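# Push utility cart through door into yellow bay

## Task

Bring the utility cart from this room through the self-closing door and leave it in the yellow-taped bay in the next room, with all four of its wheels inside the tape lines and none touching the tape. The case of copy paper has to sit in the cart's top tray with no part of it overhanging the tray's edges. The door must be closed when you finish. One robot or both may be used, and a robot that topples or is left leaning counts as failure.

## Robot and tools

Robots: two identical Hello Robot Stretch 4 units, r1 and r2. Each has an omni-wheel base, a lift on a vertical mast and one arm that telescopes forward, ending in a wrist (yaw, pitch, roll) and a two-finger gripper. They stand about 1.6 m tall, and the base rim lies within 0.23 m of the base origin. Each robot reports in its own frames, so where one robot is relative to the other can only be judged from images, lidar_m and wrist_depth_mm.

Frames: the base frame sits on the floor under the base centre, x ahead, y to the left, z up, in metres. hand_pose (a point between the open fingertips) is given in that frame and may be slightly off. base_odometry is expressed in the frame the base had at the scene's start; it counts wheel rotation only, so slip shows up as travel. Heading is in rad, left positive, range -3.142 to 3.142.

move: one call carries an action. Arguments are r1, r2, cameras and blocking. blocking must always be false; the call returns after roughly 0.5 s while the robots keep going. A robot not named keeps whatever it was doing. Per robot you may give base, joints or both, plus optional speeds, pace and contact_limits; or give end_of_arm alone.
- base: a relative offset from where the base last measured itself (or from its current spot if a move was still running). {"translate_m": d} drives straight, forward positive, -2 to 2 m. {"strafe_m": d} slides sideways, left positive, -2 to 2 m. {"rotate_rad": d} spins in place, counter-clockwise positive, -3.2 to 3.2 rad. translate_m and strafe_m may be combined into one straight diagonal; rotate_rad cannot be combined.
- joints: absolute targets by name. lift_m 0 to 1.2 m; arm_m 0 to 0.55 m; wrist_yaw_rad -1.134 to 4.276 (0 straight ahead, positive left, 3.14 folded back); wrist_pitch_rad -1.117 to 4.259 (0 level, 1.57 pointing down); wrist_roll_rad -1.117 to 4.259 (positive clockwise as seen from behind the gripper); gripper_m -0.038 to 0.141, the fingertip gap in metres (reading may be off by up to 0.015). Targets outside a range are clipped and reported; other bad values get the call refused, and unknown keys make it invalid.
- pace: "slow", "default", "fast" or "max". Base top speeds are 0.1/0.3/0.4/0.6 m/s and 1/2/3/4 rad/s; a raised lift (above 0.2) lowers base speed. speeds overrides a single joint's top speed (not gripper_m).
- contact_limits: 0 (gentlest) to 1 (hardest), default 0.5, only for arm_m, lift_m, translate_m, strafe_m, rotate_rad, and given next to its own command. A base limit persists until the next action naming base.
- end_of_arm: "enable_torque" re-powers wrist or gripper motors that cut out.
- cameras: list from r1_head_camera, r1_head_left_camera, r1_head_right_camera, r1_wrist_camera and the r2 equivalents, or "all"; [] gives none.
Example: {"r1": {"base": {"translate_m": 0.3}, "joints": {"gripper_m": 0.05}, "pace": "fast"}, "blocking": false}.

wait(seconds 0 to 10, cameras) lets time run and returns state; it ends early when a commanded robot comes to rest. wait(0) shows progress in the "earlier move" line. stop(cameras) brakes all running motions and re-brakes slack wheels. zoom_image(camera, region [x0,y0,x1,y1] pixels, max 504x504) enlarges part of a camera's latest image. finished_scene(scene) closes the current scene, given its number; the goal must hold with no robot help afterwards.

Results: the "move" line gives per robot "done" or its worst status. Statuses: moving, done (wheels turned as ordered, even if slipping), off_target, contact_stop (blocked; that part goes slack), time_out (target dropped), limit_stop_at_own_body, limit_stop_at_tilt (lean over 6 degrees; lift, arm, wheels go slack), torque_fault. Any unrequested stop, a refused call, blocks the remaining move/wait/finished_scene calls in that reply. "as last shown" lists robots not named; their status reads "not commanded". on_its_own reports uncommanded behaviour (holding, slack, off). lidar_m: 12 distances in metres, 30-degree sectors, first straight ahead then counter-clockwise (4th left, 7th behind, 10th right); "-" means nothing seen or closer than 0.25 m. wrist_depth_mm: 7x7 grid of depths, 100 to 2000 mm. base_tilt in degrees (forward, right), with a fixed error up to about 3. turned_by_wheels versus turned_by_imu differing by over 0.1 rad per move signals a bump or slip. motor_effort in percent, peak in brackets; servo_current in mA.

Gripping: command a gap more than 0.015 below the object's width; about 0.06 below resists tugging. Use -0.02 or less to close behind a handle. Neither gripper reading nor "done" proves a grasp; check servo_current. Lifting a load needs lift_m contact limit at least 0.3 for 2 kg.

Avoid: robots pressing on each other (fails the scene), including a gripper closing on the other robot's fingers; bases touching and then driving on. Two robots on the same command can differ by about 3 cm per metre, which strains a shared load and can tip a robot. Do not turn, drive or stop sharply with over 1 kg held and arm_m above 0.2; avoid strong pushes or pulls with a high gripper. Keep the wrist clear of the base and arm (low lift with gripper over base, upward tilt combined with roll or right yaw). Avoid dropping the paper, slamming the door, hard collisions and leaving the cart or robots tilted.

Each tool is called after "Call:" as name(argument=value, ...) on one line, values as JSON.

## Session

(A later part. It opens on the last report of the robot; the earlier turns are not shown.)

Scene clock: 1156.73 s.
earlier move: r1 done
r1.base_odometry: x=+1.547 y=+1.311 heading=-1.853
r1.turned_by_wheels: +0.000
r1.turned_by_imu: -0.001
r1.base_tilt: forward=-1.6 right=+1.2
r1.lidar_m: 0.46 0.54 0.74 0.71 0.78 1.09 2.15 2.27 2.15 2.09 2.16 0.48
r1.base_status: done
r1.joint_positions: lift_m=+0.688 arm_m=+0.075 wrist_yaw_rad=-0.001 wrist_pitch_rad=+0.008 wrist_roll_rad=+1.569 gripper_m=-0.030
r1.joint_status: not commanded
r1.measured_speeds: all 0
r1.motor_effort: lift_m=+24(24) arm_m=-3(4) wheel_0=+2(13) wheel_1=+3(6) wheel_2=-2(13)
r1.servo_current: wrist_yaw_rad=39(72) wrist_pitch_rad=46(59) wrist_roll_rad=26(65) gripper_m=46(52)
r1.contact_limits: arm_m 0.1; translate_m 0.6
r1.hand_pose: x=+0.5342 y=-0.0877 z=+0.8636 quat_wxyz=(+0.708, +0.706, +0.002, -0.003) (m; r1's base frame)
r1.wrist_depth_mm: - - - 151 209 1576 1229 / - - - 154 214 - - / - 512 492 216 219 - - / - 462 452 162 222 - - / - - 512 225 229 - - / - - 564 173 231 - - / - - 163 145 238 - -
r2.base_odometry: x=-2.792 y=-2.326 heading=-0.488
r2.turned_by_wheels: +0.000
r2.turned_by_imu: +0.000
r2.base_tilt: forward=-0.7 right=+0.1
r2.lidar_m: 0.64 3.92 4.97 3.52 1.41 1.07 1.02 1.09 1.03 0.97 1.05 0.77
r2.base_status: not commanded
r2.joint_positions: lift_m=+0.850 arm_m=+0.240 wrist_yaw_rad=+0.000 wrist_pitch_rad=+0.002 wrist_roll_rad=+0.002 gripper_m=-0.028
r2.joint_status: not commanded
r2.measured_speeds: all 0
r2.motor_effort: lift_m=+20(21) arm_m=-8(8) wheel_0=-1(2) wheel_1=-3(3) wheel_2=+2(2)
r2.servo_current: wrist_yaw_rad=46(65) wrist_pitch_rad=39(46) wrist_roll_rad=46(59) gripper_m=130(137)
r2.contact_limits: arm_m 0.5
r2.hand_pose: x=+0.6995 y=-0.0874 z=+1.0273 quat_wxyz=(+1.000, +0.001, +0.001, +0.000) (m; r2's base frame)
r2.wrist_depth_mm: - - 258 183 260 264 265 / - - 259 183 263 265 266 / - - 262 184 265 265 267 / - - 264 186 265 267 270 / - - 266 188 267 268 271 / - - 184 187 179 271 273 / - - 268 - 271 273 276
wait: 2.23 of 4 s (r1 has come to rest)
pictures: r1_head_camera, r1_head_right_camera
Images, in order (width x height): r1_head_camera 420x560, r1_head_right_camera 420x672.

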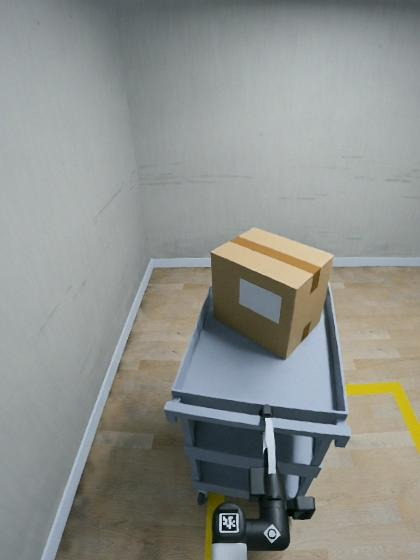

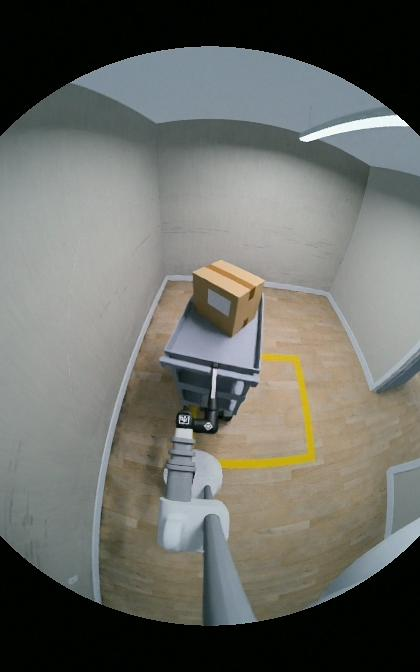

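Call:
move(blocking=false, r1={"base":{"translate_m":0.28},"contact_limits":{"translate_m":0.6}}, cameras=[])

Call:
wait(seconds=4, cameras=["r1_head_camera"])

Call:
move(blocking=false, r1={"base":{"strafe_m":-0.45},"joints":{"wrist_yaw_rad":0.3},"speeds":{"wrist_yaw_rad":0.15},"contact_limits":{"strafe_m":0.6}}, cameras=[])

Call:
wait(seconds=4, cameras=["r1_head_camera"])

Scene clock: 1181.23 s.
move: r1 moving
r1.base_odometry: x=+1.538 y=+1.281 heading=-1.853
r1.turned_by_wheels: +0.000
r1.turned_by_imu: +0.000
r1.base_tilt: forward=-1.6 right=+1.3
r1.lidar_m: 0.48 0.52 0.74 0.72 0.77 1.08 2.19 2.31 2.14 2.11 2.17 0.48
r1.base_status: translate_m moving
r1.joint_positions: lift_m=+0.688 arm_m=+0.075 wrist_yaw_rad=-0.002 wrist_pitch_rad=+0.008 wrist_roll_rad=+1.569 gripper_m=-0.030
r1.joint_status: not commanded
r1.measured_speeds: translate_m=+0.122 strafe_m=+0.001 rotate_rad=+0.001 lift_m=+0.000 arm_m=+0.000 wrist_yaw_rad=+0.000 wrist_pitch_rad=+0.000 wrist_roll_rad=+0.000
r1.motor_effort: lift_m=+24(24) arm_m=+4(4) wheel_0=+5(9) wheel_1=+7(8) wheel_2=-14(14)
r1.servo_current: wrist_yaw_rad=46(65) wrist_pitch_rad=46(59) wrist_roll_rad=52(52) gripper_m=46(59)
r1.contact_limits: arm_m 0.1; translate_m 0.6
r1.hand_pose: x=+0.5341 y=-0.0879 z=+0.8636 quat_wxyz=(+0.708, +0.706, +0.002, -0.003) (m; r1's base frame)
r1.wrist_depth_mm: - - - 152 210 1576 1205 / - - - 154 215 - - / - 539 500 216 220 - - / - 459 455 162 224 - - / - 539 512 166 228 - - / - - 559 183 230 - - / - - 178 145 239 - -
r2: as last shown
r2.base_tilt: forward=-0.6 right=+0.1
r2.lidar_m: 0.64 3.91 4.96 3.50 1.41 1.07 1.01 1.09 1.01 0.96 1.06 0.79
r2.motor_effort: lift_m=+21(21) arm_m=-8(8) wheel_0=-2(2) wheel_1=-2(3) wheel_2=+2(2)
r2.servo_current: wrist_yaw_rad=39(52) wrist_pitch_rad=39(46) wrist_roll_rad=46(52) gripper_m=137(137)
r2.contact_limits: arm_m 0.5
r2.wrist_depth_mm: - - 258 183 260 264 265 / - - 259 183 263 264 265 / - - 262 185 265 265 267 / - - 263 186 266 267 270 / - - 265 188 267 270 271 / - - 183 187 178 271 271 / - - 267 - 272 272 274
pictures: none
No camera images: "cameras" was empty.

Scene clock: 1183.13 s.
earlier move: r1 done
r1.base_odometry: x=+1.469 y=+1.042 heading=-1.853
r1.turned_by_wheels: +0.000
r1.turned_by_imu: -0.001
r1.base_tilt: forward=-1.6 right=+1.3
r1.lidar_m: 0.47 0.53 0.76 0.71 0.75 1.08 2.42 2.55 2.14 2.09 2.16 0.49
r1.base_status: done
r1.joint_positions: lift_m=+0.688 arm_m=+0.075 wrist_yaw_rad=-0.002 wrist_pitch_rad=+0.008 wrist_roll_rad=+1.569 gripper_m=-0.030
r1.joint_status: not commanded
r1.measured_speeds: all 0
r1.motor_effort: lift_m=+24(24) arm_m=-4(4) wheel_0=-1(9) wheel_1=+1(8) wheel_2=-2(14)
r1.servo_current: wrist_yaw_rad=46(65) wrist_pitch_rad=52(59) wrist_roll_rad=39(65) gripper_m=46(59)
r1.contact_limits: arm_m 0.1; translate_m 0.6
r1.hand_pose: x=+0.5342 y=-0.0879 z=+0.8636 quat_wxyz=(+0.708, +0.706, +0.002, -0.003) (m; r1's base frame)
r1.wrist_depth_mm: - - - 149 207 1537 - / - - 574 153 212 - - / - 484 484 158 216 - - / - 449 459 161 222 - - / - 512 521 166 228 - - / - - 574 183 231 - - / - - 157 143 240 - -
r2.base_odometry: x=-2.792 y=-2.326 heading=-0.488
r2.turned_by_wheels: +0.000
r2.turned_by_imu: +0.000
r2.base_tilt: forward=-0.7 right=+0.1
r2.lidar_m: 0.65 3.89 4.95 3.55 1.42 1.08 1.03 1.10 1.02 0.98 1.04 0.78
r2.base_status: not commanded
r2.joint_positions: lift_m=+0.850 arm_m=+0.240 wrist_yaw_rad=+0.000 wrist_pitch_rad=+0.002 wrist_roll_rad=+0.002 gripper_m=-0.028
r2.joint_status: not commanded
r2.measured_speeds: all 0
r2.motor_effort: lift_m=+20(21) arm_m=-8(8) wheel_0=-1(2) wheel_1=-3(3) wheel_2=+1(2)
r2.servo_current: wrist_yaw_rad=39(65) wrist_pitch_rad=46(46) wrist_roll_rad=52(72) gripper_m=130(137)
r2.contact_limits: arm_m 0.5
r2.hand_pose: x=+0.6995 y=-0.0874 z=+1.0273 quat_wxyz=(+1.000, +0.001, +0.001, +0.000) (m; r2's base frame)
r2.wrist_depth_mm: - - 257 183 260 263 264 / - - 259 183 263 264 265 / - - 263 185 265 267 268 / - - 264 186 266 267 270 / - - 265 187 267 270 271 / - - 184 187 178 270 272 / - - 267 - 272 272 274
wait: 1.90 of 4 s (r1 has come to rest)
pictures: r1_head_camera
Images, in order (width x height): r1_head_camera 420x560.

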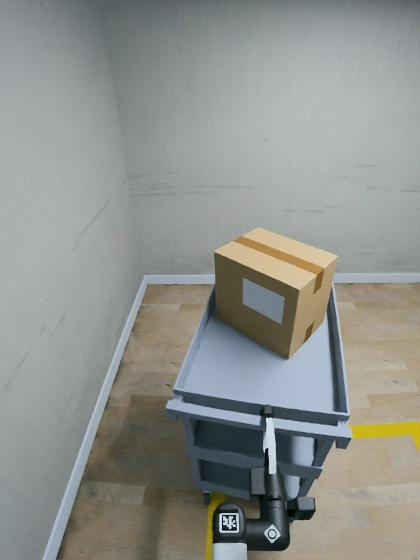

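Scene clock: 1183.63 s.
move: r1 moving
r1.base_odometry: x=+1.434 y=+1.052 heading=-1.853
r1.turned_by_wheels: +0.000
r1.turned_by_imu: +0.000
r1.base_tilt: forward=-1.6 right=+1.3
r1.lidar_m: 0.47 0.53 0.79 0.75 0.79 1.12 2.45 2.56 2.12 2.04 2.14 0.48
r1.base_status: strafe_m moving
r1.joint_positions: lift_m=+0.688 arm_m=+0.075 wrist_yaw_rad=+0.063 wrist_pitch_rad=+0.008 wrist_roll_rad=+1.569 gripper_m=-0.030
r1.joint_status: wrist_yaw_rad moving
r1.measured_speeds: translate_m=+0.000 strafe_m=-0.141 rotate_rad=-0.002 lift_m=+0.000 arm_m=+0.000 wrist_yaw_rad=+0.150 wrist_pitch_rad=+0.000 wrist_roll_rad=+0.000
r1.motor_effort: lift_m=+24(24) arm_m=+0(4) wheel_0=+13(13) wheel_1=-6(10) wheel_2=-2(2)
r1.servo_current: wrist_yaw_rad=72(85) wrist_pitch_rad=59(59) wrist_roll_rad=59(59) gripper_m=46(52)
r1.contact_limits: arm_m 0.1; strafe_m 0.6
r1.hand_pose: x=+0.5392 y=-0.0691 z=+0.8636 quat_wxyz=(+0.708, +0.706, +0.025, +0.020) (m; r1's base frame)
r1.wrist_depth_mm: - - - 138 195 - - / - 530 539 144 202 - - / - 452 442 148 209 - - / - 462 469 156 217 - - / - 544 554 161 225 - - / - - 615 183 231 1863 - / - 142 163 143 243 - -
r2: as last shown
r2.base_tilt: forward=-0.6 right=+0.0
r2.lidar_m: 0.65 3.92 4.98 3.55 1.41 1.08 1.02 1.06 1.04 0.98 1.05 0.78
r2.motor_effort: lift_m=+20(21) arm_m=-7(8) wheel_0=-2(2) wheel_1=-3(3) wheel_2=+1(2)
r2.servo_current: wrist_yaw_rad=46(52) wrist_pitch_rad=46(52) wrist_roll_rad=52(52) gripper_m=130(137)
r2.contact_limits: arm_m 0.5
r2.wrist_depth_mm: - - 258 183 260 263 264 / - - 260 183 263 265 266 / - - 263 185 265 265 268 / - - 264 186 266 268 270 / - - 265 188 267 270 271 / - - 184 187 178 271 273 / - - 267 - 272 273 274
pictures: none
No camera images: "cameras" was empty.

Scene clock: 1185.97 s.
earlier move: r1 done
r1.base_odometry: x=+1.037 y=+1.167 heading=-1.853
r1.turned_by_wheels: +0.000
r1.turned_by_imu: +0.000
r1.base_tilt: forward=-1.6 right=+1.3
r1.lidar_m: 0.45 0.42 1.21 1.15 1.23 1.72 2.43 2.26 1.74 1.67 1.66 0.57
r1.base_status: done
r1.joint_positions: lift_m=+0.688 arm_m=+0.075 wrist_yaw_rad=+0.301 wrist_pitch_rad=+0.008 wrist_roll_rad=+1.569 gripper_m=-0.030
r1.joint_status: all done
r1.measured_speeds: all 0
r1.motor_effort: lift_m=+24(24) arm_m=-2(4) wheel_0=+1(17) wheel_1=+0(10) wheel_2=+4(5)
r1.servo_current: wrist_yaw_rad=52(85) wrist_pitch_rad=59(59) wrist_roll_rad=59(72) gripper_m=46(52)
r1.contact_limits: arm_m 0.1; strafe_m 0.6
r1.hand_pose: x=+0.5472 y=+0.0020 z=+0.8636 quat_wxyz=(+0.700, +0.698, +0.109, +0.103) (m; r1's base frame)
r1.wrist_depth_mm: - - - 177 239 247 257 / - - - 175 237 1618 1229 / - - 621 175 236 - - / - 521 500 233 234 - - / - 477 466 232 233 - - / - 530 500 172 232 - - / - 140 179 145 229 - -
r2.base_odometry: x=-2.792 y=-2.326 heading=-0.488
r2.turned_by_wheels: +0.000
r2.turned_by_imu: +0.000
r2.base_tilt: forward=-0.6 right=+0.1
r2.lidar_m: 0.65 3.90 4.99 3.52 1.44 1.07 1.02 1.06 1.02 0.96 1.04 0.77
r2.base_status: not commanded
r2.joint_positions: lift_m=+0.850 arm_m=+0.240 wrist_yaw_rad=+0.000 wrist_pitch_rad=+0.002 wrist_roll_rad=+0.002 gripper_m=-0.028
r2.joint_status: not commanded
r2.measured_speeds: all 0
r2.motor_effort: lift_m=+20(21) arm_m=-8(8) wheel_0=-1(2) wheel_1=-3(3) wheel_2=+2(2)
r2.servo_current: wrist_yaw_rad=46(59) wrist_pitch_rad=39(52) wrist_roll_rad=52(59) gripper_m=130(143)
r2.contact_limits: arm_m 0.5
r2.hand_pose: x=+0.6995 y=-0.0874 z=+1.0273 quat_wxyz=(+1.000, +0.001, +0.001, +0.000) (m; r2's base frame)
r2.wrist_depth_mm: - - 258 183 262 262 263 / - - 259 183 263 264 265 / - - 262 185 265 266 268 / - - 263 186 266 267 270 / - - 265 188 267 270 272 / - - 184 187 178 270 272 / - - 270 - 272 273 274
wait: 2.33 of 4 s (r1 has come to rest)
pictures: r1_head_camera
Images, in order (width x height): r1_head_camera 420x560.

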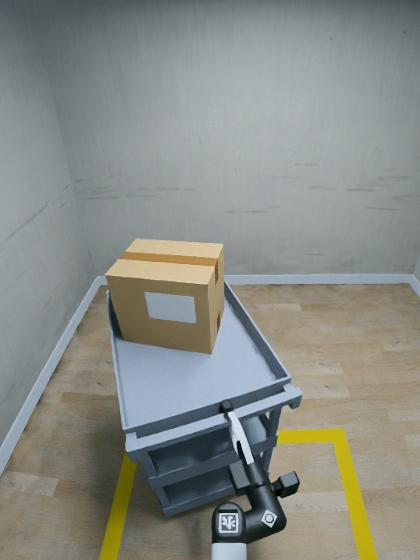

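Call:
zoom_image(camera="r1_head_camera", region=[90, 220, 390, 560])

Scaled by 1.482 from the camera's 420x560 image, which has a finer 600x800 frame.

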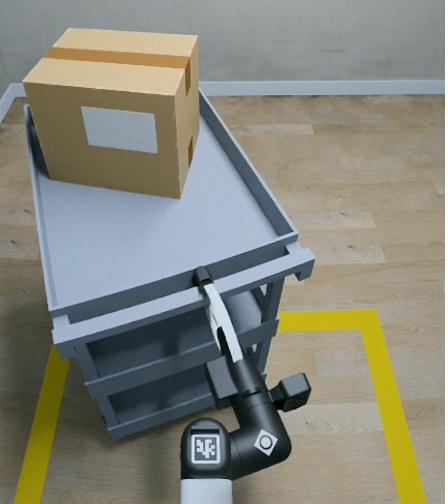

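Call:
wait(seconds=0, cameras=["r1_head_left_camera","r1_head_right_camera"])

Call:
zoom_image(camera="r1_head_left_camera", region=[100, 240, 400, 540])

Call:
zoom_image(camera="r1_head_right_camera", region=[50, 240, 350, 540])

Scene clock: 1221.40 s.
r1.base_odometry: x=+1.037 y=+1.167 heading=-1.853
r1.turned_by_wheels: +0.000
r1.turned_by_imu: +0.000
r1.base_tilt: forward=-1.6 right=+1.3
r1.lidar_m: 0.45 0.42 1.21 1.16 1.21 1.71 2.41 2.26 1.73 1.65 1.66 0.56
r1.base_status: done
r1.joint_positions: lift_m=+0.688 arm_m=+0.075 wrist_yaw_rad=+0.301 wrist_pitch_rad=+0.008 wrist_roll_rad=+1.569 gripper_m=-0.030
r1.joint_status: all done
r1.measured_speeds: all 0
r1.motor_effort: lift_m=+24(24) arm_m=-4(4) wheel_0=+0(17) wheel_1=+0(10) wheel_2=+4(5)
r1.servo_current: wrist_yaw_rad=72(85) wrist_pitch_rad=52(59) wrist_roll_rad=52(72) gripper_m=46(52)
r1.contact_limits: arm_m 0.1; strafe_m 0.6
r1.hand_pose: x=+0.5472 y=+0.0020 z=+0.8636 quat_wxyz=(+0.700, +0.698, +0.109, +0.103) (m; r1's base frame)
r1.wrist_depth_mm: - - - 177 239 248 257 / - - - 176 236 1661 1182 / - - 634 174 236 - - / - 530 496 233 234 - - / - 477 469 233 233 - - / - 530 496 172 232 - - / - 140 179 145 231 - -
r2.base_odometry: x=-2.792 y=-2.326 heading=-0.488
r2.turned_by_wheels: +0.000
r2.turned_by_imu: +0.000
r2.base_tilt: forward=-0.6 right=+0.1
r2.lidar_m: 0.66 3.91 4.97 3.50 1.43 1.08 0.99 1.11 1.00 0.97 1.04 0.77
r2.base_status: not commanded
r2.joint_positions: lift_m=+0.850 arm_m=+0.240 wrist_yaw_rad=+0.000 wrist_pitch_rad=+0.002 wrist_roll_rad=+0.002 gripper_m=-0.028
r2.joint_status: not commanded
r2.measured_speeds: all 0
r2.motor_effort: lift_m=+20(21) arm_m=-8(8) wheel_0=-2(2) wheel_1=-3(3) wheel_2=+2(2)
r2.servo_current: wrist_yaw_rad=39(59) wrist_pitch_rad=46(52) wrist_roll_rad=46(59) gripper_m=137(143)
r2.contact_limits: arm_m 0.5
r2.hand_pose: x=+0.6995 y=-0.0874 z=+1.0273 quat_wxyz=(+1.000, +0.001, +0.001, +0.000) (m; r2's base frame)
r2.wrist_depth_mm: - - 258 183 260 264 265 / - - 259 183 263 265 265 / - - 262 185 264 265 267 / - - 263 187 265 266 270 / - - 265 188 268 268 271 / - - 184 187 178 271 272 / - - 268 - 270 273 273
pictures: r1_head_left_camera, r1_head_right_camera
Images, in order (width x height): r1_head_left_camera 420x672, r1_head_right_camera 420x672.

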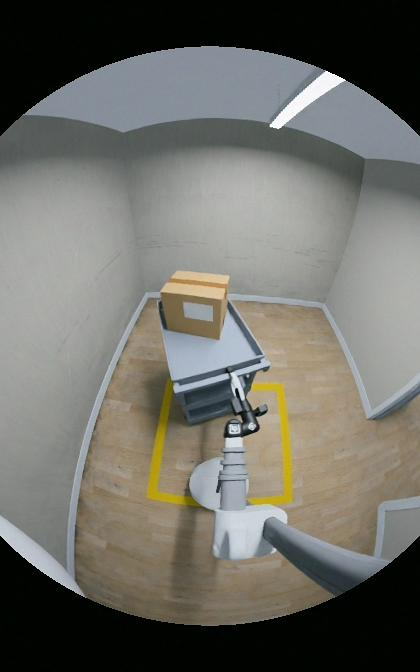

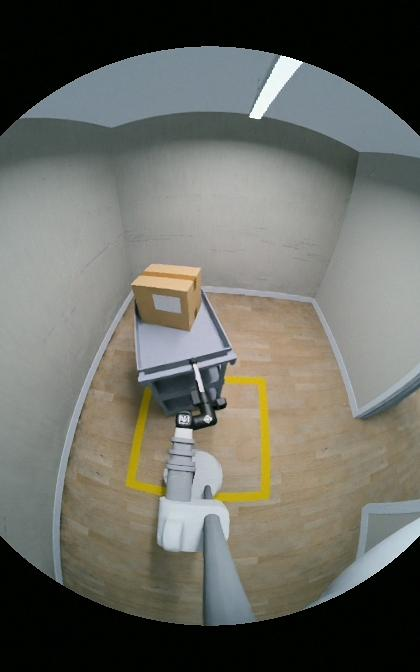

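Scaled by 1.680 from the camera's 420x672 image, which has a finer 600x960 frame.

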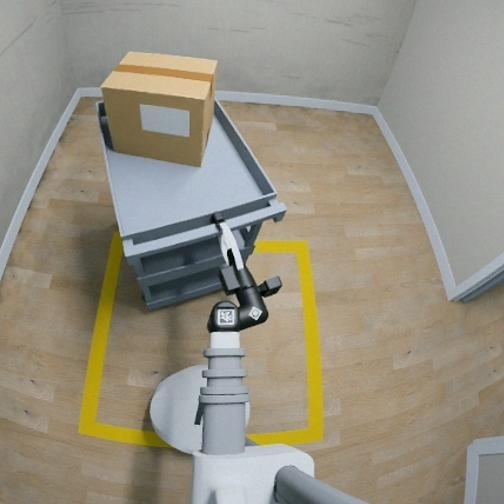

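Scaled by 1.680 from the camera's 420x672 image, which has a finer 600x960 frame.

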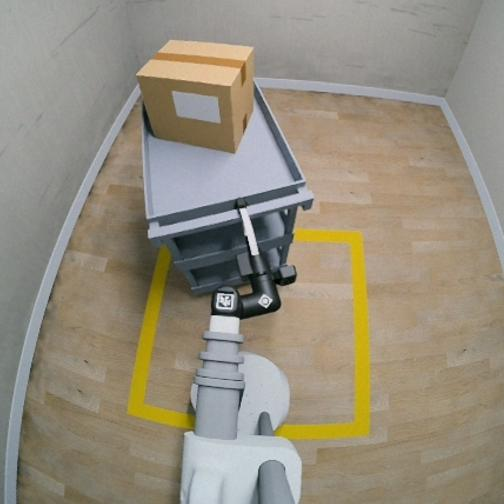

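Call:
move(blocking=false, r1={"base":{"strafe_m":-0.3,"translate_m":-0.23},"contact_limits":{"strafe_m":0.6}}, cameras=[])

Call:
wait(seconds=4, cameras=["r1_head_camera","r1_head_left_camera","r1_head_right_camera"])

Call:
zoom_image(camera="r1_head_left_camera", region=[100, 240, 400, 540])

Call:
zoom_image(camera="r1_head_camera", region=[0, 220, 420, 560])

Scene clock: 1253.93 s.
move: r1 moving
r1.base_odometry: x=+1.018 y=+1.192 heading=-1.852
r1.turned_by_wheels: +0.001
r1.turned_by_imu: +0.000
r1.base_tilt: forward=-1.5 right=+1.2
r1.lidar_m: 0.46 0.44 1.24 1.19 1.25 1.77 2.39 2.25 1.71 1.64 1.65 0.58
r1.base_status: translate_m moving; strafe_m moving
r1.joint_positions: lift_m=+0.688 arm_m=+0.075 wrist_yaw_rad=+0.303 wrist_pitch_rad=+0.008 wrist_roll_rad=+1.569 gripper_m=-0.030
r1.joint_status: not commanded
r1.measured_speeds: translate_m=-0.076 strafe_m=-0.097 rotate_rad=-0.005 lift_m=+0.000 arm_m=+0.000 wrist_yaw_rad=+0.000 wrist_pitch_rad=+0.000 wrist_roll_rad=+0.000
r1.motor_effort: lift_m=+24(24) arm_m=-4(4) wheel_0=+6(9) wheel_1=-9(11) wheel_2=+11(13)
r1.servo_current: wrist_yaw_rad=39(59) wrist_pitch_rad=52(59) wrist_roll_rad=65(65) gripper_m=46(52)
r1.contact_limits: arm_m 0.1; strafe_m 0.6
r1.hand_pose: x=+0.5472 y=+0.0025 z=+0.8636 quat_wxyz=(+0.700, +0.698, +0.109, +0.104) (m; r1's base frame)
r1.wrist_depth_mm: - - - 179 242 251 254 / - - - 178 239 1756 1205 / - - - 177 237 1618 - / - 569 512 235 237 - - / - 473 469 232 235 - - / - 525 492 172 232 - - / - 140 179 144 230 - -
r2: as last shown
r2.lidar_m: 0.66 3.93 4.96 3.52 1.40 1.06 1.00 1.07 1.02 0.97 1.03 0.76
r2.motor_effort: lift_m=+20(21) arm_m=-7(8) wheel_0=-2(2) wheel_1=-3(3) wheel_2=+2(2)
r2.servo_current: wrist_yaw_rad=52(52) wrist_pitch_rad=39(39) wrist_roll_rad=52(59) gripper_m=137(137)
r2.contact_limits: arm_m 0.5
r2.wrist_depth_mm: - - 257 183 262 263 264 / - - 259 182 264 264 266 / - - 262 184 264 266 267 / - - 263 186 266 267 270 / - - 266 188 267 268 271 / - - 183 187 178 271 273 / - - 267 - 271 271 274
pictures: none
No camera images: "cameras" was empty.

Scene clock: 1256.17 s.
earlier move: r1 done
r1.base_odometry: x=+0.812 y=+1.471 heading=-1.853
r1.turned_by_wheels: +0.000
r1.turned_by_imu: -0.002
r1.base_tilt: forward=-1.5 right=+1.3
r1.lidar_m: 0.42 0.40 1.55 1.47 1.53 2.13 2.21 1.85 1.34 2.47 1.45 0.58
r1.base_status: done
r1.joint_positions: lift_m=+0.688 arm_m=+0.075 wrist_yaw_rad=+0.303 wrist_pitch_rad=+0.008 wrist_roll_rad=+1.569 gripper_m=-0.030
r1.joint_status: not commanded
r1.measured_speeds: all 0
r1.motor_effort: lift_m=+24(24) arm_m=-3(4) wheel_0=+1(9) wheel_1=+0(12) wheel_2=+1(13)
r1.servo_current: wrist_yaw_rad=59(72) wrist_pitch_rad=52(65) wrist_roll_rad=52(72) gripper_m=39(59)
r1.contact_limits: arm_m 0.1; strafe_m 0.6
r1.hand_pose: x=+0.5472 y=+0.0025 z=+0.8636 quat_wxyz=(+0.700, +0.698, +0.109, +0.104) (m; r1's base frame)
r1.wrist_depth_mm: - - - - 274 1397 1098 / - - - 202 266 1537 407 / - - - 250 256 1756 - / - - - 243 248 - - / - 549 484 180 238 - - / - 469 455 174 231 - - / - 492 179 168 220 - -
r2.base_odometry: x=-2.792 y=-2.326 heading=-0.488
r2.turned_by_wheels: +0.000
r2.turned_by_imu: +0.000
r2.base_tilt: forward=-0.7 right=+0.1
r2.lidar_m: 0.64 3.95 4.99 3.54 1.43 1.07 1.01 1.09 1.01 0.97 1.02 0.76
r2.base_status: not commanded
r2.joint_positions: lift_m=+0.850 arm_m=+0.240 wrist_yaw_rad=+0.000 wrist_pitch_rad=+0.002 wrist_roll_rad=+0.002 gripper_m=-0.028
r2.joint_status: not commanded
r2.measured_speeds: all 0
r2.motor_effort: lift_m=+20(21) arm_m=-8(8) wheel_0=-2(3) wheel_1=-3(3) wheel_2=+1(2)
r2.servo_current: wrist_yaw_rad=39(52) wrist_pitch_rad=46(46) wrist_roll_rad=52(59) gripper_m=130(137)
r2.contact_limits: arm_m 0.5
r2.hand_pose: x=+0.6995 y=-0.0874 z=+1.0273 quat_wxyz=(+1.000, +0.001, +0.001, +0.000) (m; r2's base frame)
r2.wrist_depth_mm: - - 259 183 262 263 265 / - - 258 183 263 265 265 / - - 262 185 265 266 268 / - - 264 186 266 268 268 / - - 265 188 268 270 271 / - - 184 187 179 271 272 / - - 268 - 272 271 276
wait: 2.23 of 4 s (r1 has come to rest)
pictures: r1_head_camera, r1_head_left_camera, r1_head_right_camera
Images, in order (width x height): r1_head_camera 420x560, r1_head_left_camera 420x672, r1_head_right_camera 420x672.

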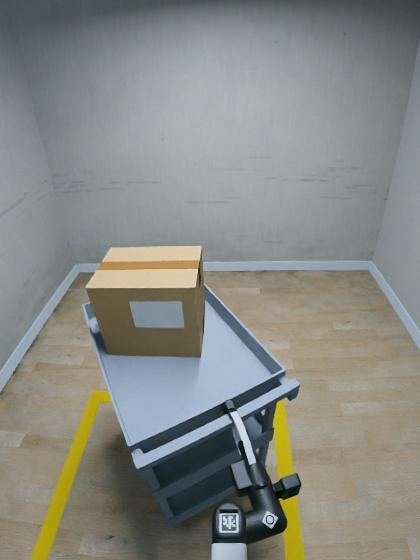

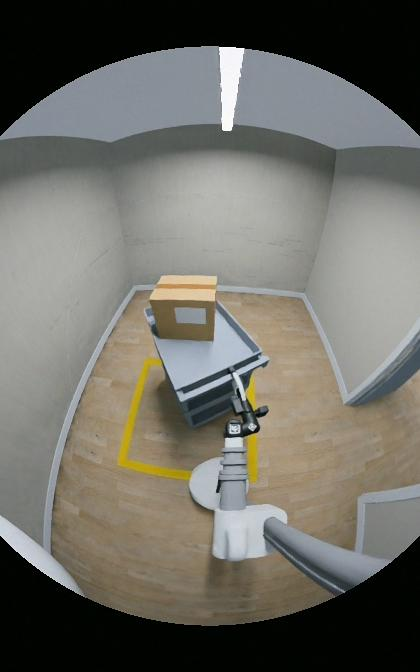

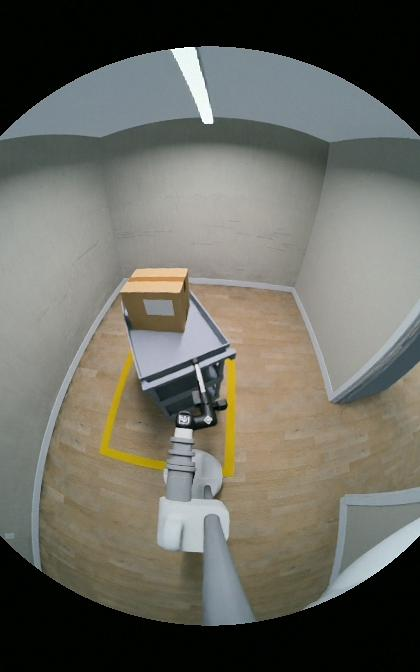

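Scaled by 1.680 from the camera's 420x672 image, which has a finer 600x960 frame.

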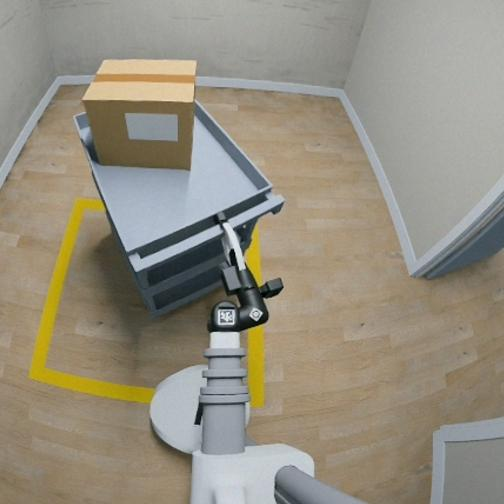

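Scaled by 1.200 from the camera's 420x560 image, which has a finer 600x800 frame.

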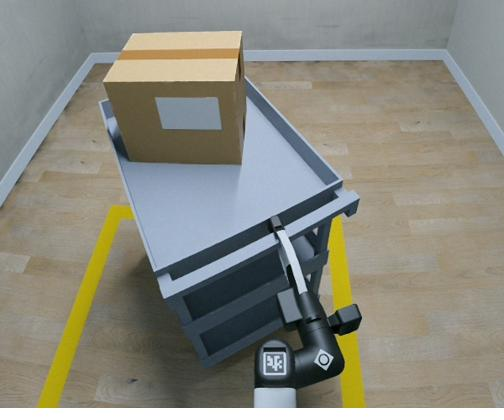

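Call:
move(blocking=false, r1={"joints":{"gripper_m":0.12}}, cameras=[])

Call:
wait(seconds=3, cameras=["r1_wrist_camera"])

Scene clock: 1268.93 s.
move: r1 moving
r1.base_odometry: x=+0.812 y=+1.471 heading=-1.853
r1.turned_by_wheels: +0.000
r1.turned_by_imu: +0.000
r1.base_tilt: forward=-1.6 right=+1.3
r1.lidar_m: 0.43 0.41 1.54 1.47 1.55 2.13 2.21 1.84 1.36 2.50 1.41 0.58
r1.base_status: not commanded
r1.joint_positions: lift_m=+0.688 arm_m=+0.075 wrist_yaw_rad=+0.303 wrist_pitch_rad=+0.008 wrist_roll_rad=+1.569 gripper_m=-0.004
r1.joint_status: gripper_m moving
r1.measured_speeds: all 0
r1.motor_effort: lift_m=+24(24) arm_m=-3(4) wheel_0=+1(2) wheel_1=+0(0) wheel_2=+1(1)
r1.servo_current: wrist_yaw_rad=52(65) wrist_pitch_rad=52(59) wrist_roll_rad=39(65) gripper_m=72(72)
r1.contact_limits: arm_m 0.1; strafe_m 0.6
r1.hand_pose: x=+0.5472 y=+0.0025 z=+0.8636 quat_wxyz=(+0.700, +0.698, +0.109, +0.104) (m; r1's base frame)
r1.wrist_depth_mm: - - - 212 285 1499 1182 / - - - 205 273 306 304 / - - - 260 260 1708 - / - - - 249 251 1863 - / - 559 488 238 241 - - / - 469 462 184 234 - - / - 504 161 153 224 - -
r2: as last shown
r2.base_tilt: forward=-0.6 right=+0.1
r2.lidar_m: 0.64 3.93 4.95 3.54 1.41 1.05 1.00 1.10 1.02 0.98 1.06 0.76
r2.motor_effort: lift_m=+20(20) arm_m=-8(8) wheel_0=-2(2) wheel_1=-3(3) wheel_2=+1(2)
r2.servo_current: wrist_yaw_rad=46(52) wrist_pitch_rad=39(46) wrist_roll_rad=46(52) gripper_m=130(137)
r2.contact_limits: arm_m 0.5
r2.wrist_depth_mm: - - 259 183 259 263 265 / - - 260 182 263 265 265 / - - 262 185 265 265 268 / - - 263 186 266 270 270 / - - 265 188 268 270 272 / - - 183 187 179 271 273 / - - 267 - 272 273 276
pictures: none
No camera images: "cameras" was empty.

Scene clock: 1270.67 s.
earlier move: r1 done
r1.base_odometry: x=+0.812 y=+1.471 heading=-1.853
r1.turned_by_wheels: +0.000
r1.turned_by_imu: +0.000
r1.base_tilt: forward=-1.6 right=+1.3
r1.lidar_m: 0.43 0.40 1.51 1.46 1.53 2.16 2.21 1.85 1.36 2.49 1.45 0.60
r1.base_status: not commanded
r1.joint_positions: lift_m=+0.688 arm_m=+0.075 wrist_yaw_rad=+0.303 wrist_pitch_rad=+0.008 wrist_roll_rad=+1.569 gripper_m=+0.120
r1.joint_status: all done
r1.measured_speeds: all 0
r1.motor_effort: lift_m=+24(24) arm_m=+4(4) wheel_0=+1(2) wheel_1=+0(0) wheel_2=+1(1)
r1.servo_current: wrist_yaw_rad=52(72) wrist_pitch_rad=52(65) wrist_roll_rad=59(65) gripper_m=46(104)
r1.contact_limits: arm_m 0.1; strafe_m 0.6
r1.hand_pose: x=+0.5472 y=+0.0025 z=+0.8636 quat_wxyz=(+0.700, +0.698, +0.109, +0.104) (m; r1's base frame)
r1.wrist_depth_mm: - - - 213 286 1499 1205 / - - - 206 273 307 306 / - - - 260 263 1756 - / - - - 249 253 1921 - / - 559 488 239 243 - - / - 477 462 186 236 - - / - 492 160 151 182 - -
r2.base_odometry: x=-2.792 y=-2.326 heading=-0.488
r2.turned_by_wheels: +0.000
r2.turned_by_imu: +0.000
r2.base_tilt: forward=-0.7 right=+0.1
r2.lidar_m: 0.65 3.93 4.97 3.50 1.44 1.06 1.00 1.09 1.00 0.96 1.02 0.76
r2.base_status: not commanded
r2.joint_positions: lift_m=+0.850 arm_m=+0.240 wrist_yaw_rad=+0.000 wrist_pitch_rad=+0.002 wrist_roll_rad=+0.002 gripper_m=-0.028
r2.joint_status: not commanded
r2.measured_speeds: all 0
r2.motor_effort: lift_m=+20(21) arm_m=-7(8) wheel_0=-2(2) wheel_1=-3(3) wheel_2=+1(2)
r2.servo_current: wrist_yaw_rad=46(59) wrist_pitch_rad=39(46) wrist_roll_rad=52(59) gripper_m=130(137)
r2.contact_limits: arm_m 0.5
r2.hand_pose: x=+0.6995 y=-0.0874 z=+1.0273 quat_wxyz=(+1.000, +0.001, +0.001, +0.000) (m; r2's base frame)
r2.wrist_depth_mm: - - 258 184 262 263 264 / - - 262 183 263 265 266 / - - 263 185 264 267 267 / - - 263 186 265 268 268 / - - 266 188 267 268 271 / - - 183 187 179 272 273 / - - 267 - 271 272 274
wait: 1.73 of 3 s (r1 has come to rest)
pictures: r1_wrist_camera
Images, in order (width x height): r1_wrist_camera 616x392.

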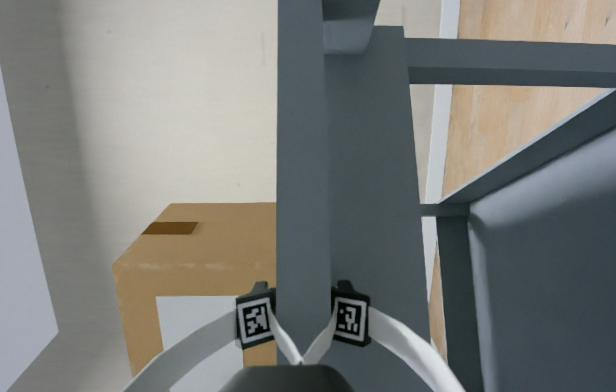

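Call:
move(blocking=false, r1={"base":{"strafe_m":-0.11,"translate_m":-0.35},"pace":"slow","contact_limits":{"translate_m":0.2}}, r2={"joints":{"gripper_m":0.12}}, cameras=[])

Call:
wait(seconds=4, cameras=[])

Call:
wait(seconds=4, cameras=["r1_head_camera","r1_head_right_camera","r2_head_camera","r2_wrist_camera"])

Scene clock: 1280.03 s.
move: r1 moving; r2 moving
r1.base_odometry: x=+0.812 y=+1.484 heading=-1.853
r1.turned_by_wheels: +0.000
r1.turned_by_imu: -0.001
r1.base_tilt: forward=-1.6 right=+1.3
r1.lidar_m: 0.44 0.41 1.54 1.46 1.55 2.16 2.19 1.82 1.34 2.55 1.46 0.62
r1.base_status: translate_m moving; strafe_m moving
r1.joint_positions: lift_m=+0.688 arm_m=+0.075 wrist_yaw_rad=+0.302 wrist_pitch_rad=+0.003 wrist_roll_rad=+1.569 gripper_m=+0.120
r1.joint_status: not commanded
r1.measured_speeds: translate_m=-0.051 strafe_m=-0.015 rotate_rad=-0.001 lift_m=+0.000 arm_m=+0.000 wrist_yaw_rad=+0.000 wrist_pitch_rad=+0.000 wrist_roll_rad=+0.000
r1.motor_effort: lift_m=+22(24) arm_m=+4(4) wheel_0=-5(5) wheel_1=-7(7) wheel_2=+5(7)
r1.servo_current: wrist_yaw_rad=52(59) wrist_pitch_rad=39(59) wrist_roll_rad=46(59) gripper_m=46(52)
r1.contact_limits: arm_m 0.1; translate_m 0.2
r1.hand_pose: x=+0.5472 y=+0.0022 z=+0.8651 quat_wxyz=(+0.700, +0.698, +0.107, +0.105) (m; r1's base frame)
r1.wrist_depth_mm: - - - 216 287 290 293 / - - - 211 274 1661 1205 / - - - 202 265 1863 - / - - 668 196 257 - - / - 539 473 246 250 - - / - 469 480 186 239 181 - / - 521 517 138 234 - -
r2.base_odometry: x=-2.792 y=-2.326 heading=-0.488
r2.turned_by_wheels: +0.000
r2.turned_by_imu: +0.001
r2.base_tilt: forward=-0.7 right=+0.1
r2.lidar_m: 0.68 3.92 4.96 3.52 1.43 1.06 1.03 1.08 0.99 0.96 1.06 0.79
r2.base_status: not commanded
r2.joint_positions: lift_m=+0.850 arm_m=+0.240 wrist_yaw_rad=+0.000 wrist_pitch_rad=+0.002 wrist_roll_rad=+0.002 gripper_m=-0.003
r2.joint_status: gripper_m moving
r2.measured_speeds: all 0
r2.motor_effort: lift_m=+20(20) arm_m=-7(8) wheel_0=-2(2) wheel_1=-3(3) wheel_2=+1(2)
r2.servo_current: wrist_yaw_rad=39(52) wrist_pitch_rad=39(46) wrist_roll_rad=26(52) gripper_m=78(130)
r2.contact_limits: arm_m 0.5
r2.hand_pose: x=+0.6995 y=-0.0874 z=+1.0273 quat_wxyz=(+1.000, +0.001, +0.001, +0.000) (m; r2's base frame)
r2.wrist_depth_mm: - - 265 190 267 267 270 / - - 267 190 270 270 271 / - - 268 191 270 271 273 / - - 270 191 272 273 273 / - - 271 194 272 274 276 / - - 188 193 182 276 278 / - - 276 - 276 278 281
pictures: none
No camera images: "cameras" was empty.

Scene clock: 1281.77 s.
earlier move: r1 moving; r2 done
r1.base_odometry: x=+0.808 y=+1.647 heading=-1.853
r1.turned_by_wheels: +0.000
r1.turned_by_imu: -0.001
r1.base_tilt: forward=-1.6 right=+1.3
r1.lidar_m: 0.60 0.57 1.57 1.51 1.60 2.10 2.05 1.78 1.29 1.26 1.49 1.83
r1.base_status: translate_m moving; strafe_m moving
r1.joint_positions: lift_m=+0.688 arm_m=+0.075 wrist_yaw_rad=+0.302 wrist_pitch_rad=+0.003 wrist_roll_rad=+1.569 gripper_m=+0.120
r1.joint_status: not commanded
r1.measured_speeds: translate_m=-0.095 strafe_m=-0.030 rotate_rad=-0.004 lift_m=+0.000 arm_m=+0.000 wrist_yaw_rad=+0.000 wrist_pitch_rad=+0.000 wrist_roll_rad=+0.000
r1.motor_effort: lift_m=+22(24) arm_m=+3(4) wheel_0=-4(6) wheel_1=-3(7) wheel_2=+3(7)
r1.servo_current: wrist_yaw_rad=46(72) wrist_pitch_rad=46(59) wrist_roll_rad=46(59) gripper_m=46(52)
r1.contact_limits: arm_m 0.1; translate_m 0.2
r1.hand_pose: x=+0.5472 y=+0.0022 z=+0.8651 quat_wxyz=(+0.700, +0.698, +0.107, +0.105) (m; r1's base frame)
r1.wrist_depth_mm: - - - - - 1661 1205 / - - - 384 449 462 1098 / - - - - - 1921 - / - - - 699 - - - / - - 634 621 - - - / - - 647 334 193 196 - / - - 707 145 - - -
r2.base_odometry: x=-2.792 y=-2.326 heading=-0.488
r2.turned_by_wheels: +0.000
r2.turned_by_imu: +0.000
r2.base_tilt: forward=-0.7 right=+0.1
r2.lidar_m: 1.06 3.91 5.00 3.51 1.40 1.07 1.03 1.09 1.00 0.96 1.06 1.09
r2.base_status: not commanded
r2.joint_positions: lift_m=+0.850 arm_m=+0.240 wrist_yaw_rad=+0.000 wrist_pitch_rad=+0.002 wrist_roll_rad=+0.002 gripper_m=+0.120
r2.joint_status: all done
r2.measured_speeds: all 0
r2.motor_effort: lift_m=+20(20) arm_m=-7(8) wheel_0=-2(2) wheel_1=-3(3) wheel_2=+1(2)
r2.servo_current: wrist_yaw_rad=52(59) wrist_pitch_rad=46(46) wrist_roll_rad=33(59) gripper_m=52(130)
r2.contact_limits: arm_m 0.5
r2.hand_pose: x=+0.6995 y=-0.0874 z=+1.0273 quat_wxyz=(+1.000, +0.001, +0.001, +0.000) (m; r2's base frame)
r2.wrist_depth_mm: - - - - - - - / - - - - - - - / - - - - - - - / - - - - - - - / - - - - - - - / - - 201 676 185 - - / - - - - - - -
wait: 1.73 of 4 s (r2 has come to rest)
pictures: none
No camera images: "cameras" was empty.

Scene clock: 1284.43 s.
earlier move: r1 done
r1.base_odometry: x=+0.804 y=+1.838 heading=-1.853
r1.turned_by_wheels: +0.000
r1.turned_by_imu: -0.001
r1.base_tilt: forward=-1.6 right=+1.3
r1.lidar_m: 0.79 0.75 1.64 1.58 1.68 1.95 1.86 1.68 1.23 1.18 1.50 1.75
r1.base_status: done
r1.joint_positions: lift_m=+0.688 arm_m=+0.075 wrist_yaw_rad=+0.302 wrist_pitch_rad=+0.003 wrist_roll_rad=+1.569 gripper_m=+0.120
r1.joint_status: not commanded
r1.measured_speeds: all 0
r1.motor_effort: lift_m=+22(24) arm_m=+4(4) wheel_0=-4(8) wheel_1=-3(7) wheel_2=+2(7)
r1.servo_current: wrist_yaw_rad=46(72) wrist_pitch_rad=46(59) wrist_roll_rad=46(72) gripper_m=39(52)
r1.contact_limits: arm_m 0.1; translate_m 0.2
r1.hand_pose: x=+0.5472 y=+0.0022 z=+0.8651 quat_wxyz=(+0.700, +0.698, +0.107, +0.105) (m; r1's base frame)
r1.wrist_depth_mm: - - - - - 1661 1229 / - - - - - 1756 1205 / - - - 627 - 640 647 / - - - 609 - - 609 / - - 831 597 - - 597 / - - 842 854 210 212 574 / - - - 145 - - 559
r2.base_odometry: x=-2.792 y=-2.326 heading=-0.488
r2.turned_by_wheels: +0.000
r2.turned_by_imu: +0.000
r2.base_tilt: forward=-0.7 right=+0.1
r2.lidar_m: 3.71 3.93 4.97 3.52 1.43 1.07 1.01 1.09 1.02 0.95 1.02 1.40
r2.base_status: not commanded
r2.joint_positions: lift_m=+0.850 arm_m=+0.240 wrist_yaw_rad=+0.000 wrist_pitch_rad=+0.002 wrist_roll_rad=+0.002 gripper_m=+0.120
r2.joint_status: all done
r2.measured_speeds: all 0
r2.motor_effort: lift_m=+21(21) arm_m=-7(8) wheel_0=-2(2) wheel_1=-2(3) wheel_2=+1(2)
r2.servo_current: wrist_yaw_rad=52(59) wrist_pitch_rad=39(52) wrist_roll_rad=59(59) gripper_m=52(130)
r2.contact_limits: arm_m 0.5
r2.hand_pose: x=+0.6995 y=-0.0874 z=+1.0273 quat_wxyz=(+1.000, +0.001, +0.001, +0.000) (m; r2's base frame)
r2.wrist_depth_mm: - - - - - - - / - - - - - - - / - - - - - - - / - - - - - - - / - - - - - - - / - - 201 - 200 - - / - - - - - - -
wait: 2.67 of 4 s (r1 has come to rest)
pictures: r1_head_camera, r1_head_right_camera, r2_head_camera, r2_wrist_camera
Images, in order (width x height): r1_head_camera 420x560, r1_head_right_camera 420x672, r2_head_camera 420x560, r2_wrist_camera 616x392.

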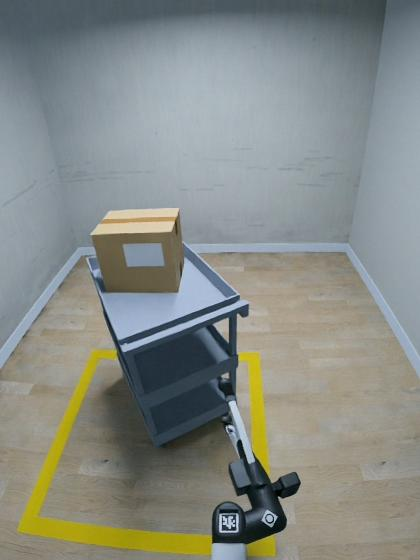

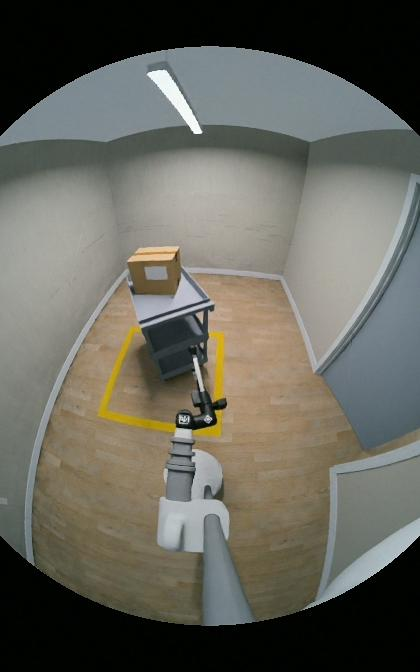

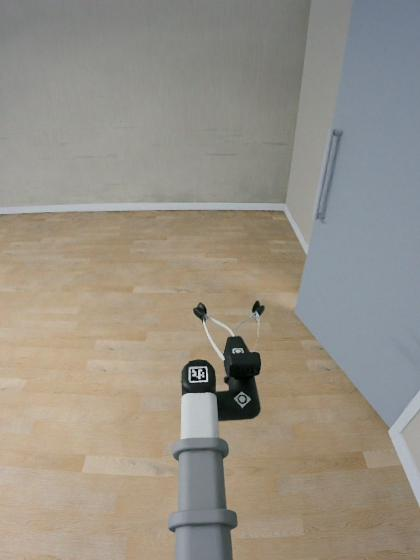

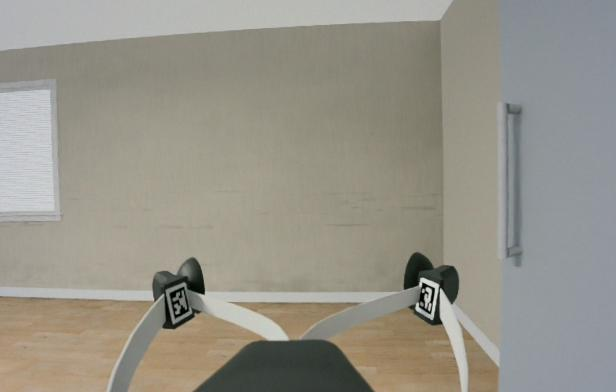

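Call:
move(blocking=false, r1={"base":{"strafe_m":1.1}}, cameras=[])

Call:
wait(seconds=6, cameras=["r1_head_camera","r1_head_right_camera","r2_head_camera"])

Call:
zoom_image(camera="r1_head_camera", region=[100, 230, 420, 560])

Scene clock: 1291.33 s.
move: r1 moving
r1.base_odometry: x=+0.839 y=+1.828 heading=-1.853
r1.turned_by_wheels: +0.000
r1.turned_by_imu: +0.000
r1.base_tilt: forward=-1.6 right=+1.3
r1.lidar_m: 0.76 0.74 1.59 1.54 1.63 1.92 1.84 1.70 1.26 1.21 1.36 1.79
r1.base_status: strafe_m moving
r1.joint_positions: lift_m=+0.688 arm_m=+0.075 wrist_yaw_rad=+0.302 wrist_pitch_rad=+0.003 wrist_roll_rad=+1.569 gripper_m=+0.120
r1.joint_status: not commanded
r1.measured_speeds: translate_m=+0.000 strafe_m=+0.140 rotate_rad=+0.000 lift_m=+0.000 arm_m=+0.000 wrist_yaw_rad=+0.000 wrist_pitch_rad=+0.000 wrist_roll_rad=+0.000
r1.motor_effort: lift_m=+22(22) arm_m=+4(4) wheel_0=-11(11) wheel_1=+10(10) wheel_2=+1(2)
r1.servo_current: wrist_yaw_rad=39(65) wrist_pitch_rad=46(52) wrist_roll_rad=52(65) gripper_m=39(46)
r1.contact_limits: arm_m 0.1
r1.hand_pose: x=+0.5472 y=+0.0022 z=+0.8651 quat_wxyz=(+0.700, +0.698, +0.107, +0.105) (m; r1's base frame)
r1.wrist_depth_mm: - - - - - 1756 1205 / - - - - - 1756 1229 / - - - 627 - 640 640 / - - - 597 - - 615 / - - 831 591 - - 585 / - - 854 842 210 212 564 / - - - 145 - - -
r2: as last shown
r2.turned_by_imu: +0.001
r2.lidar_m: 3.71 3.92 4.98 3.54 1.43 1.06 0.99 1.07 1.03 0.98 1.05 1.48
r2.motor_effort: lift_m=+20(21) arm_m=-7(7) wheel_0=-2(2) wheel_1=-3(3) wheel_2=+2(2)
r2.servo_current: wrist_yaw_rad=39(52) wrist_pitch_rad=46(46) wrist_roll_rad=52(59) gripper_m=52(59)
r2.contact_limits: arm_m 0.5
r2.wrist_depth_mm: - - - - - - - / - - - - - - - / - - - - - - - / - - - - - - - / - - - - - - - / - - 201 - 199 - - / - - - - - - -
pictures: none
No camera images: "cameras" was empty.

Scene clock: 1295.83 s.
earlier move: r1 done
r1.base_odometry: x=+1.860 y=+1.531 heading=-1.853
r1.turned_by_wheels: +0.000
r1.turned_by_imu: +0.006
r1.base_tilt: forward=-1.6 right=+1.3
r1.lidar_m: 1.85 0.71 0.50 0.49 0.53 0.76 1.83 1.91 2.35 2.29 1.04 1.07
r1.base_status: done
r1.joint_positions: lift_m=+0.688 arm_m=+0.075 wrist_yaw_rad=+0.302 wrist_pitch_rad=+0.003 wrist_roll_rad=+1.569 gripper_m=+0.120
r1.joint_status: not commanded
r1.measured_speeds: all 0
r1.motor_effort: lift_m=+22(22) arm_m=+3(4) wheel_0=-1(11) wheel_1=-1(10) wheel_2=+0(2)
r1.servo_current: wrist_yaw_rad=52(78) wrist_pitch_rad=46(52) wrist_roll_rad=59(78) gripper_m=46(52)
r1.contact_limits: arm_m 0.1
r1.hand_pose: x=+0.5472 y=+0.0022 z=+0.8651 quat_wxyz=(+0.700, +0.698, +0.107, +0.105) (m; r1's base frame)
r1.wrist_depth_mm: - - - - - 1708 1182 / - - - - - 1661 1205 / - - - - - 1756 1229 / - - - - - 1618 1205 / - - - - - - 1182 / - 193 - - 191 196 - / - 139 - 144 - - -
r2.base_odometry: x=-2.792 y=-2.326 heading=-0.488
r2.turned_by_wheels: +0.000
r2.turned_by_imu: +0.001
r2.base_tilt: forward=-0.7 right=+0.1
r2.lidar_m: 3.73 3.90 4.99 3.51 1.41 1.06 1.00 1.08 1.01 0.97 1.04 1.49
r2.base_status: not commanded
r2.joint_positions: lift_m=+0.850 arm_m=+0.240 wrist_yaw_rad=+0.000 wrist_pitch_rad=+0.002 wrist_roll_rad=+0.002 gripper_m=+0.120
r2.joint_status: not commanded
r2.measured_speeds: all 0
r2.motor_effort: lift_m=+20(21) arm_m=-7(7) wheel_0=-2(2) wheel_1=-3(3) wheel_2=+2(2)
r2.servo_current: wrist_yaw_rad=39(59) wrist_pitch_rad=46(52) wrist_roll_rad=46(65) gripper_m=46(59)
r2.contact_limits: arm_m 0.5
r2.hand_pose: x=+0.6995 y=-0.0874 z=+1.0273 quat_wxyz=(+1.000, +0.001, +0.001, +0.000) (m; r2's base frame)
r2.wrist_depth_mm: - - - - - - - / - - - - - - - / - - - - - - - / - - - - - - - / - - - - - - - / - - 201 - 199 - - / - - - - - - -
wait: 4.50 of 6 s (r1 has come to rest)
pictures: r1_head_camera, r1_head_right_camera, r2_head_camera
Images, in order (width x height): r1_head_camera 420x560, r1_head_right_camera 420x672, r2_head_camera 420x560.

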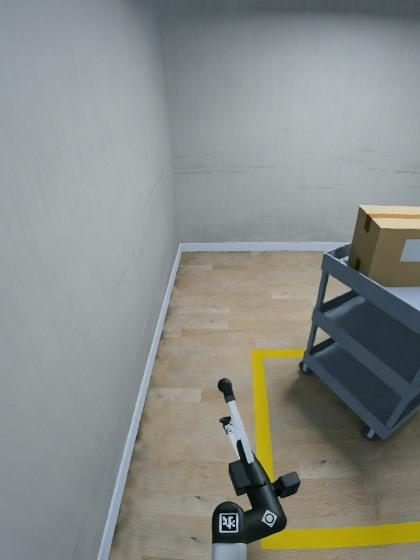

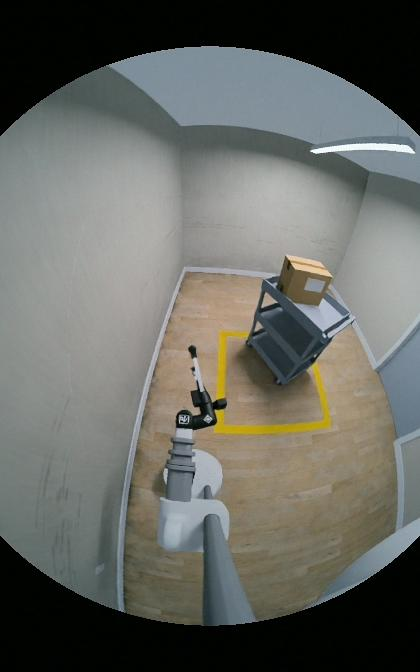

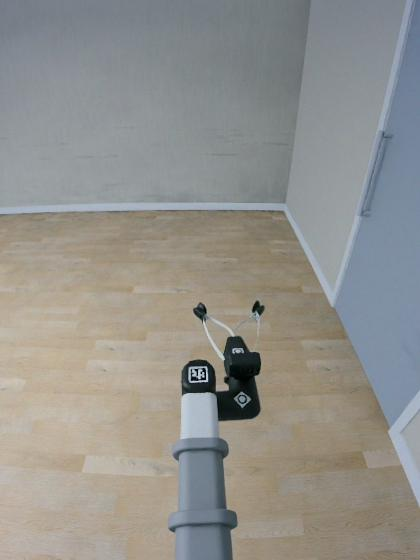

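Scaled by 1.527 from the camera's 420x560 image, which has a finer 600x800 frame.

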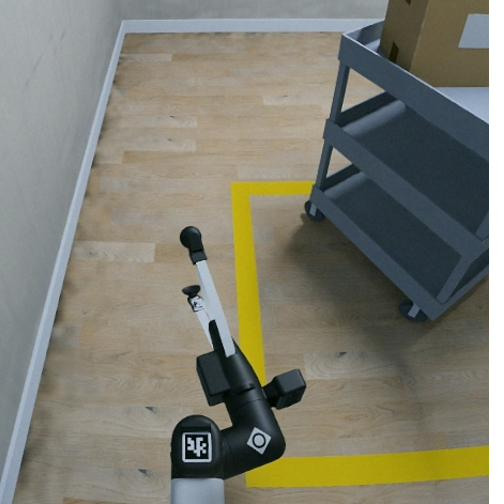

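Call:
move(blocking=false, r1={"base":{"strafe_m":-1.1}}, cameras=[])

Call:
wait(seconds=7, cameras=["r1_head_camera","r2_head_camera"])

Scene clock: 1312.07 s.
move: r1 moving
r1.base_odometry: x=+1.826 y=+1.541 heading=-1.853
r1.turned_by_wheels: +0.000
r1.turned_by_imu: +0.000
r1.base_tilt: forward=-1.6 right=+1.3
r1.lidar_m: 1.93 0.73 0.54 0.51 0.56 0.79 1.86 1.95 2.35 2.25 1.02 1.02
r1.base_status: strafe_m moving
r1.joint_positions: lift_m=+0.688 arm_m=+0.075 wrist_yaw_rad=+0.302 wrist_pitch_rad=+0.003 wrist_roll_rad=+1.569 gripper_m=+0.120
r1.joint_status: not commanded
r1.measured_speeds: translate_m=+0.000 strafe_m=-0.140 rotate_rad=+0.002 lift_m=+0.000 arm_m=+0.000 wrist_yaw_rad=+0.000 wrist_pitch_rad=+0.000 wrist_roll_rad=+0.000
r1.motor_effort: lift_m=+22(22) arm_m=+4(4) wheel_0=+9(10) wheel_1=-7(10) wheel_2=+0(1)
r1.servo_current: wrist_yaw_rad=46(59) wrist_pitch_rad=46(46) wrist_roll_rad=52(59) gripper_m=39(46)
r1.contact_limits: arm_m 0.1
r1.hand_pose: x=+0.5472 y=+0.0022 z=+0.8651 quat_wxyz=(+0.700, +0.698, +0.107, +0.105) (m; r1's base frame)
r1.wrist_depth_mm: - - - - - 1756 1229 / - - - - - 1756 1255 / - - - - - 1756 1255 / - - - - - 1661 1229 / - - - - - - 1182 / - 193 - - 191 196 - / - 139 - 145 - - -
r2: as last shown
r2.turned_by_imu: +0.000
r2.base_tilt: forward=-0.6 right=+0.0
r2.lidar_m: 3.73 3.92 4.96 3.52 1.38 1.06 1.03 1.11 1.01 0.98 1.07 1.47
r2.motor_effort: lift_m=+20(20) arm_m=-7(7) wheel_0=-2(2) wheel_1=-3(3) wheel_2=+1(2)
r2.servo_current: wrist_yaw_rad=52(59) wrist_pitch_rad=39(46) wrist_roll_rad=46(59) gripper_m=52(59)
r2.contact_limits: arm_m 0.5
r2.wrist_depth_mm: - - - - - - - / - - - - - - - / - - - - - - - / - - - - - - - / - - - - - - - / - - 201 - 198 - - / - - - - - - -
pictures: none
No camera images: "cameras" was empty.

Scene clock: 1316.57 s.
earlier move: r1 done
r1.base_odometry: x=+0.804 y=+1.838 heading=-1.853
r1.turned_by_wheels: +0.000
r1.turned_by_imu: -0.005
r1.base_tilt: forward=-1.6 right=+1.3
r1.lidar_m: 0.80 0.76 1.63 1.59 1.66 1.93 1.86 1.67 1.23 1.19 1.34 1.74
r1.base_status: done
r1.joint_positions: lift_m=+0.688 arm_m=+0.075 wrist_yaw_rad=+0.302 wrist_pitch_rad=+0.003 wrist_roll_rad=+1.569 gripper_m=+0.120
r1.joint_status: not commanded
r1.measured_speeds: all 0
r1.motor_effort: lift_m=+22(22) arm_m=+4(4) wheel_0=+1(11) wheel_1=+0(11) wheel_2=-1(2)
r1.servo_current: wrist_yaw_rad=33(72) wrist_pitch_rad=46(52) wrist_roll_rad=33(65) gripper_m=39(52)
r1.contact_limits: arm_m 0.1
r1.hand_pose: x=+0.5472 y=+0.0022 z=+0.8651 quat_wxyz=(+0.700, +0.698, +0.107, +0.105) (m; r1's base frame)
r1.wrist_depth_mm: - - - - - 1708 1182 / - - - - - 1756 1205 / - - - 640 - 820 1205 / - - - 621 - - - / - - 842 603 - - 591 / - - 831 842 211 212 580 / - - - 145 - - 564
r2.base_odometry: x=-2.792 y=-2.326 heading=-0.488
r2.turned_by_wheels: +0.000
r2.turned_by_imu: +0.001
r2.base_tilt: forward=-0.7 right=+0.1
r2.lidar_m: 3.71 3.92 4.96 3.50 1.43 1.05 1.03 1.09 1.02 0.98 1.04 1.45
r2.base_status: not commanded
r2.joint_positions: lift_m=+0.850 arm_m=+0.240 wrist_yaw_rad=+0.000 wrist_pitch_rad=+0.002 wrist_roll_rad=+0.002 gripper_m=+0.120
r2.joint_status: not commanded
r2.measured_speeds: all 0
r2.motor_effort: lift_m=+20(21) arm_m=-7(7) wheel_0=-2(2) wheel_1=-3(3) wheel_2=+2(2)
r2.servo_current: wrist_yaw_rad=46(59) wrist_pitch_rad=46(46) wrist_roll_rad=39(59) gripper_m=46(59)
r2.contact_limits: arm_m 0.5
r2.hand_pose: x=+0.6995 y=-0.0874 z=+1.0273 quat_wxyz=(+1.000, +0.001, +0.001, +0.000) (m; r2's base frame)
r2.wrist_depth_mm: - - - - - - - / - - - - - - - / - - - - - - - / - - - - - - - / - - - - - - - / - - 201 - 199 - - / - - - - - - -
wait: 4.50 of 7 s (r1 has come to rest)
pictures: r1_head_camera, r2_head_camera
Images, in order (width x height): r1_head_camera 420x560, r2_head_camera 420x560.

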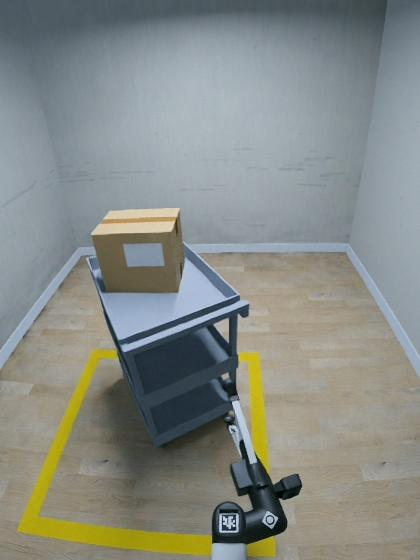

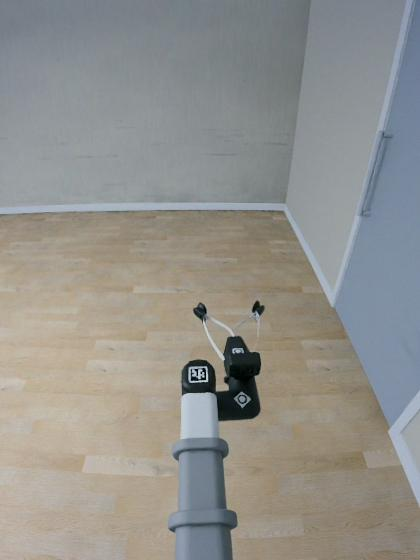

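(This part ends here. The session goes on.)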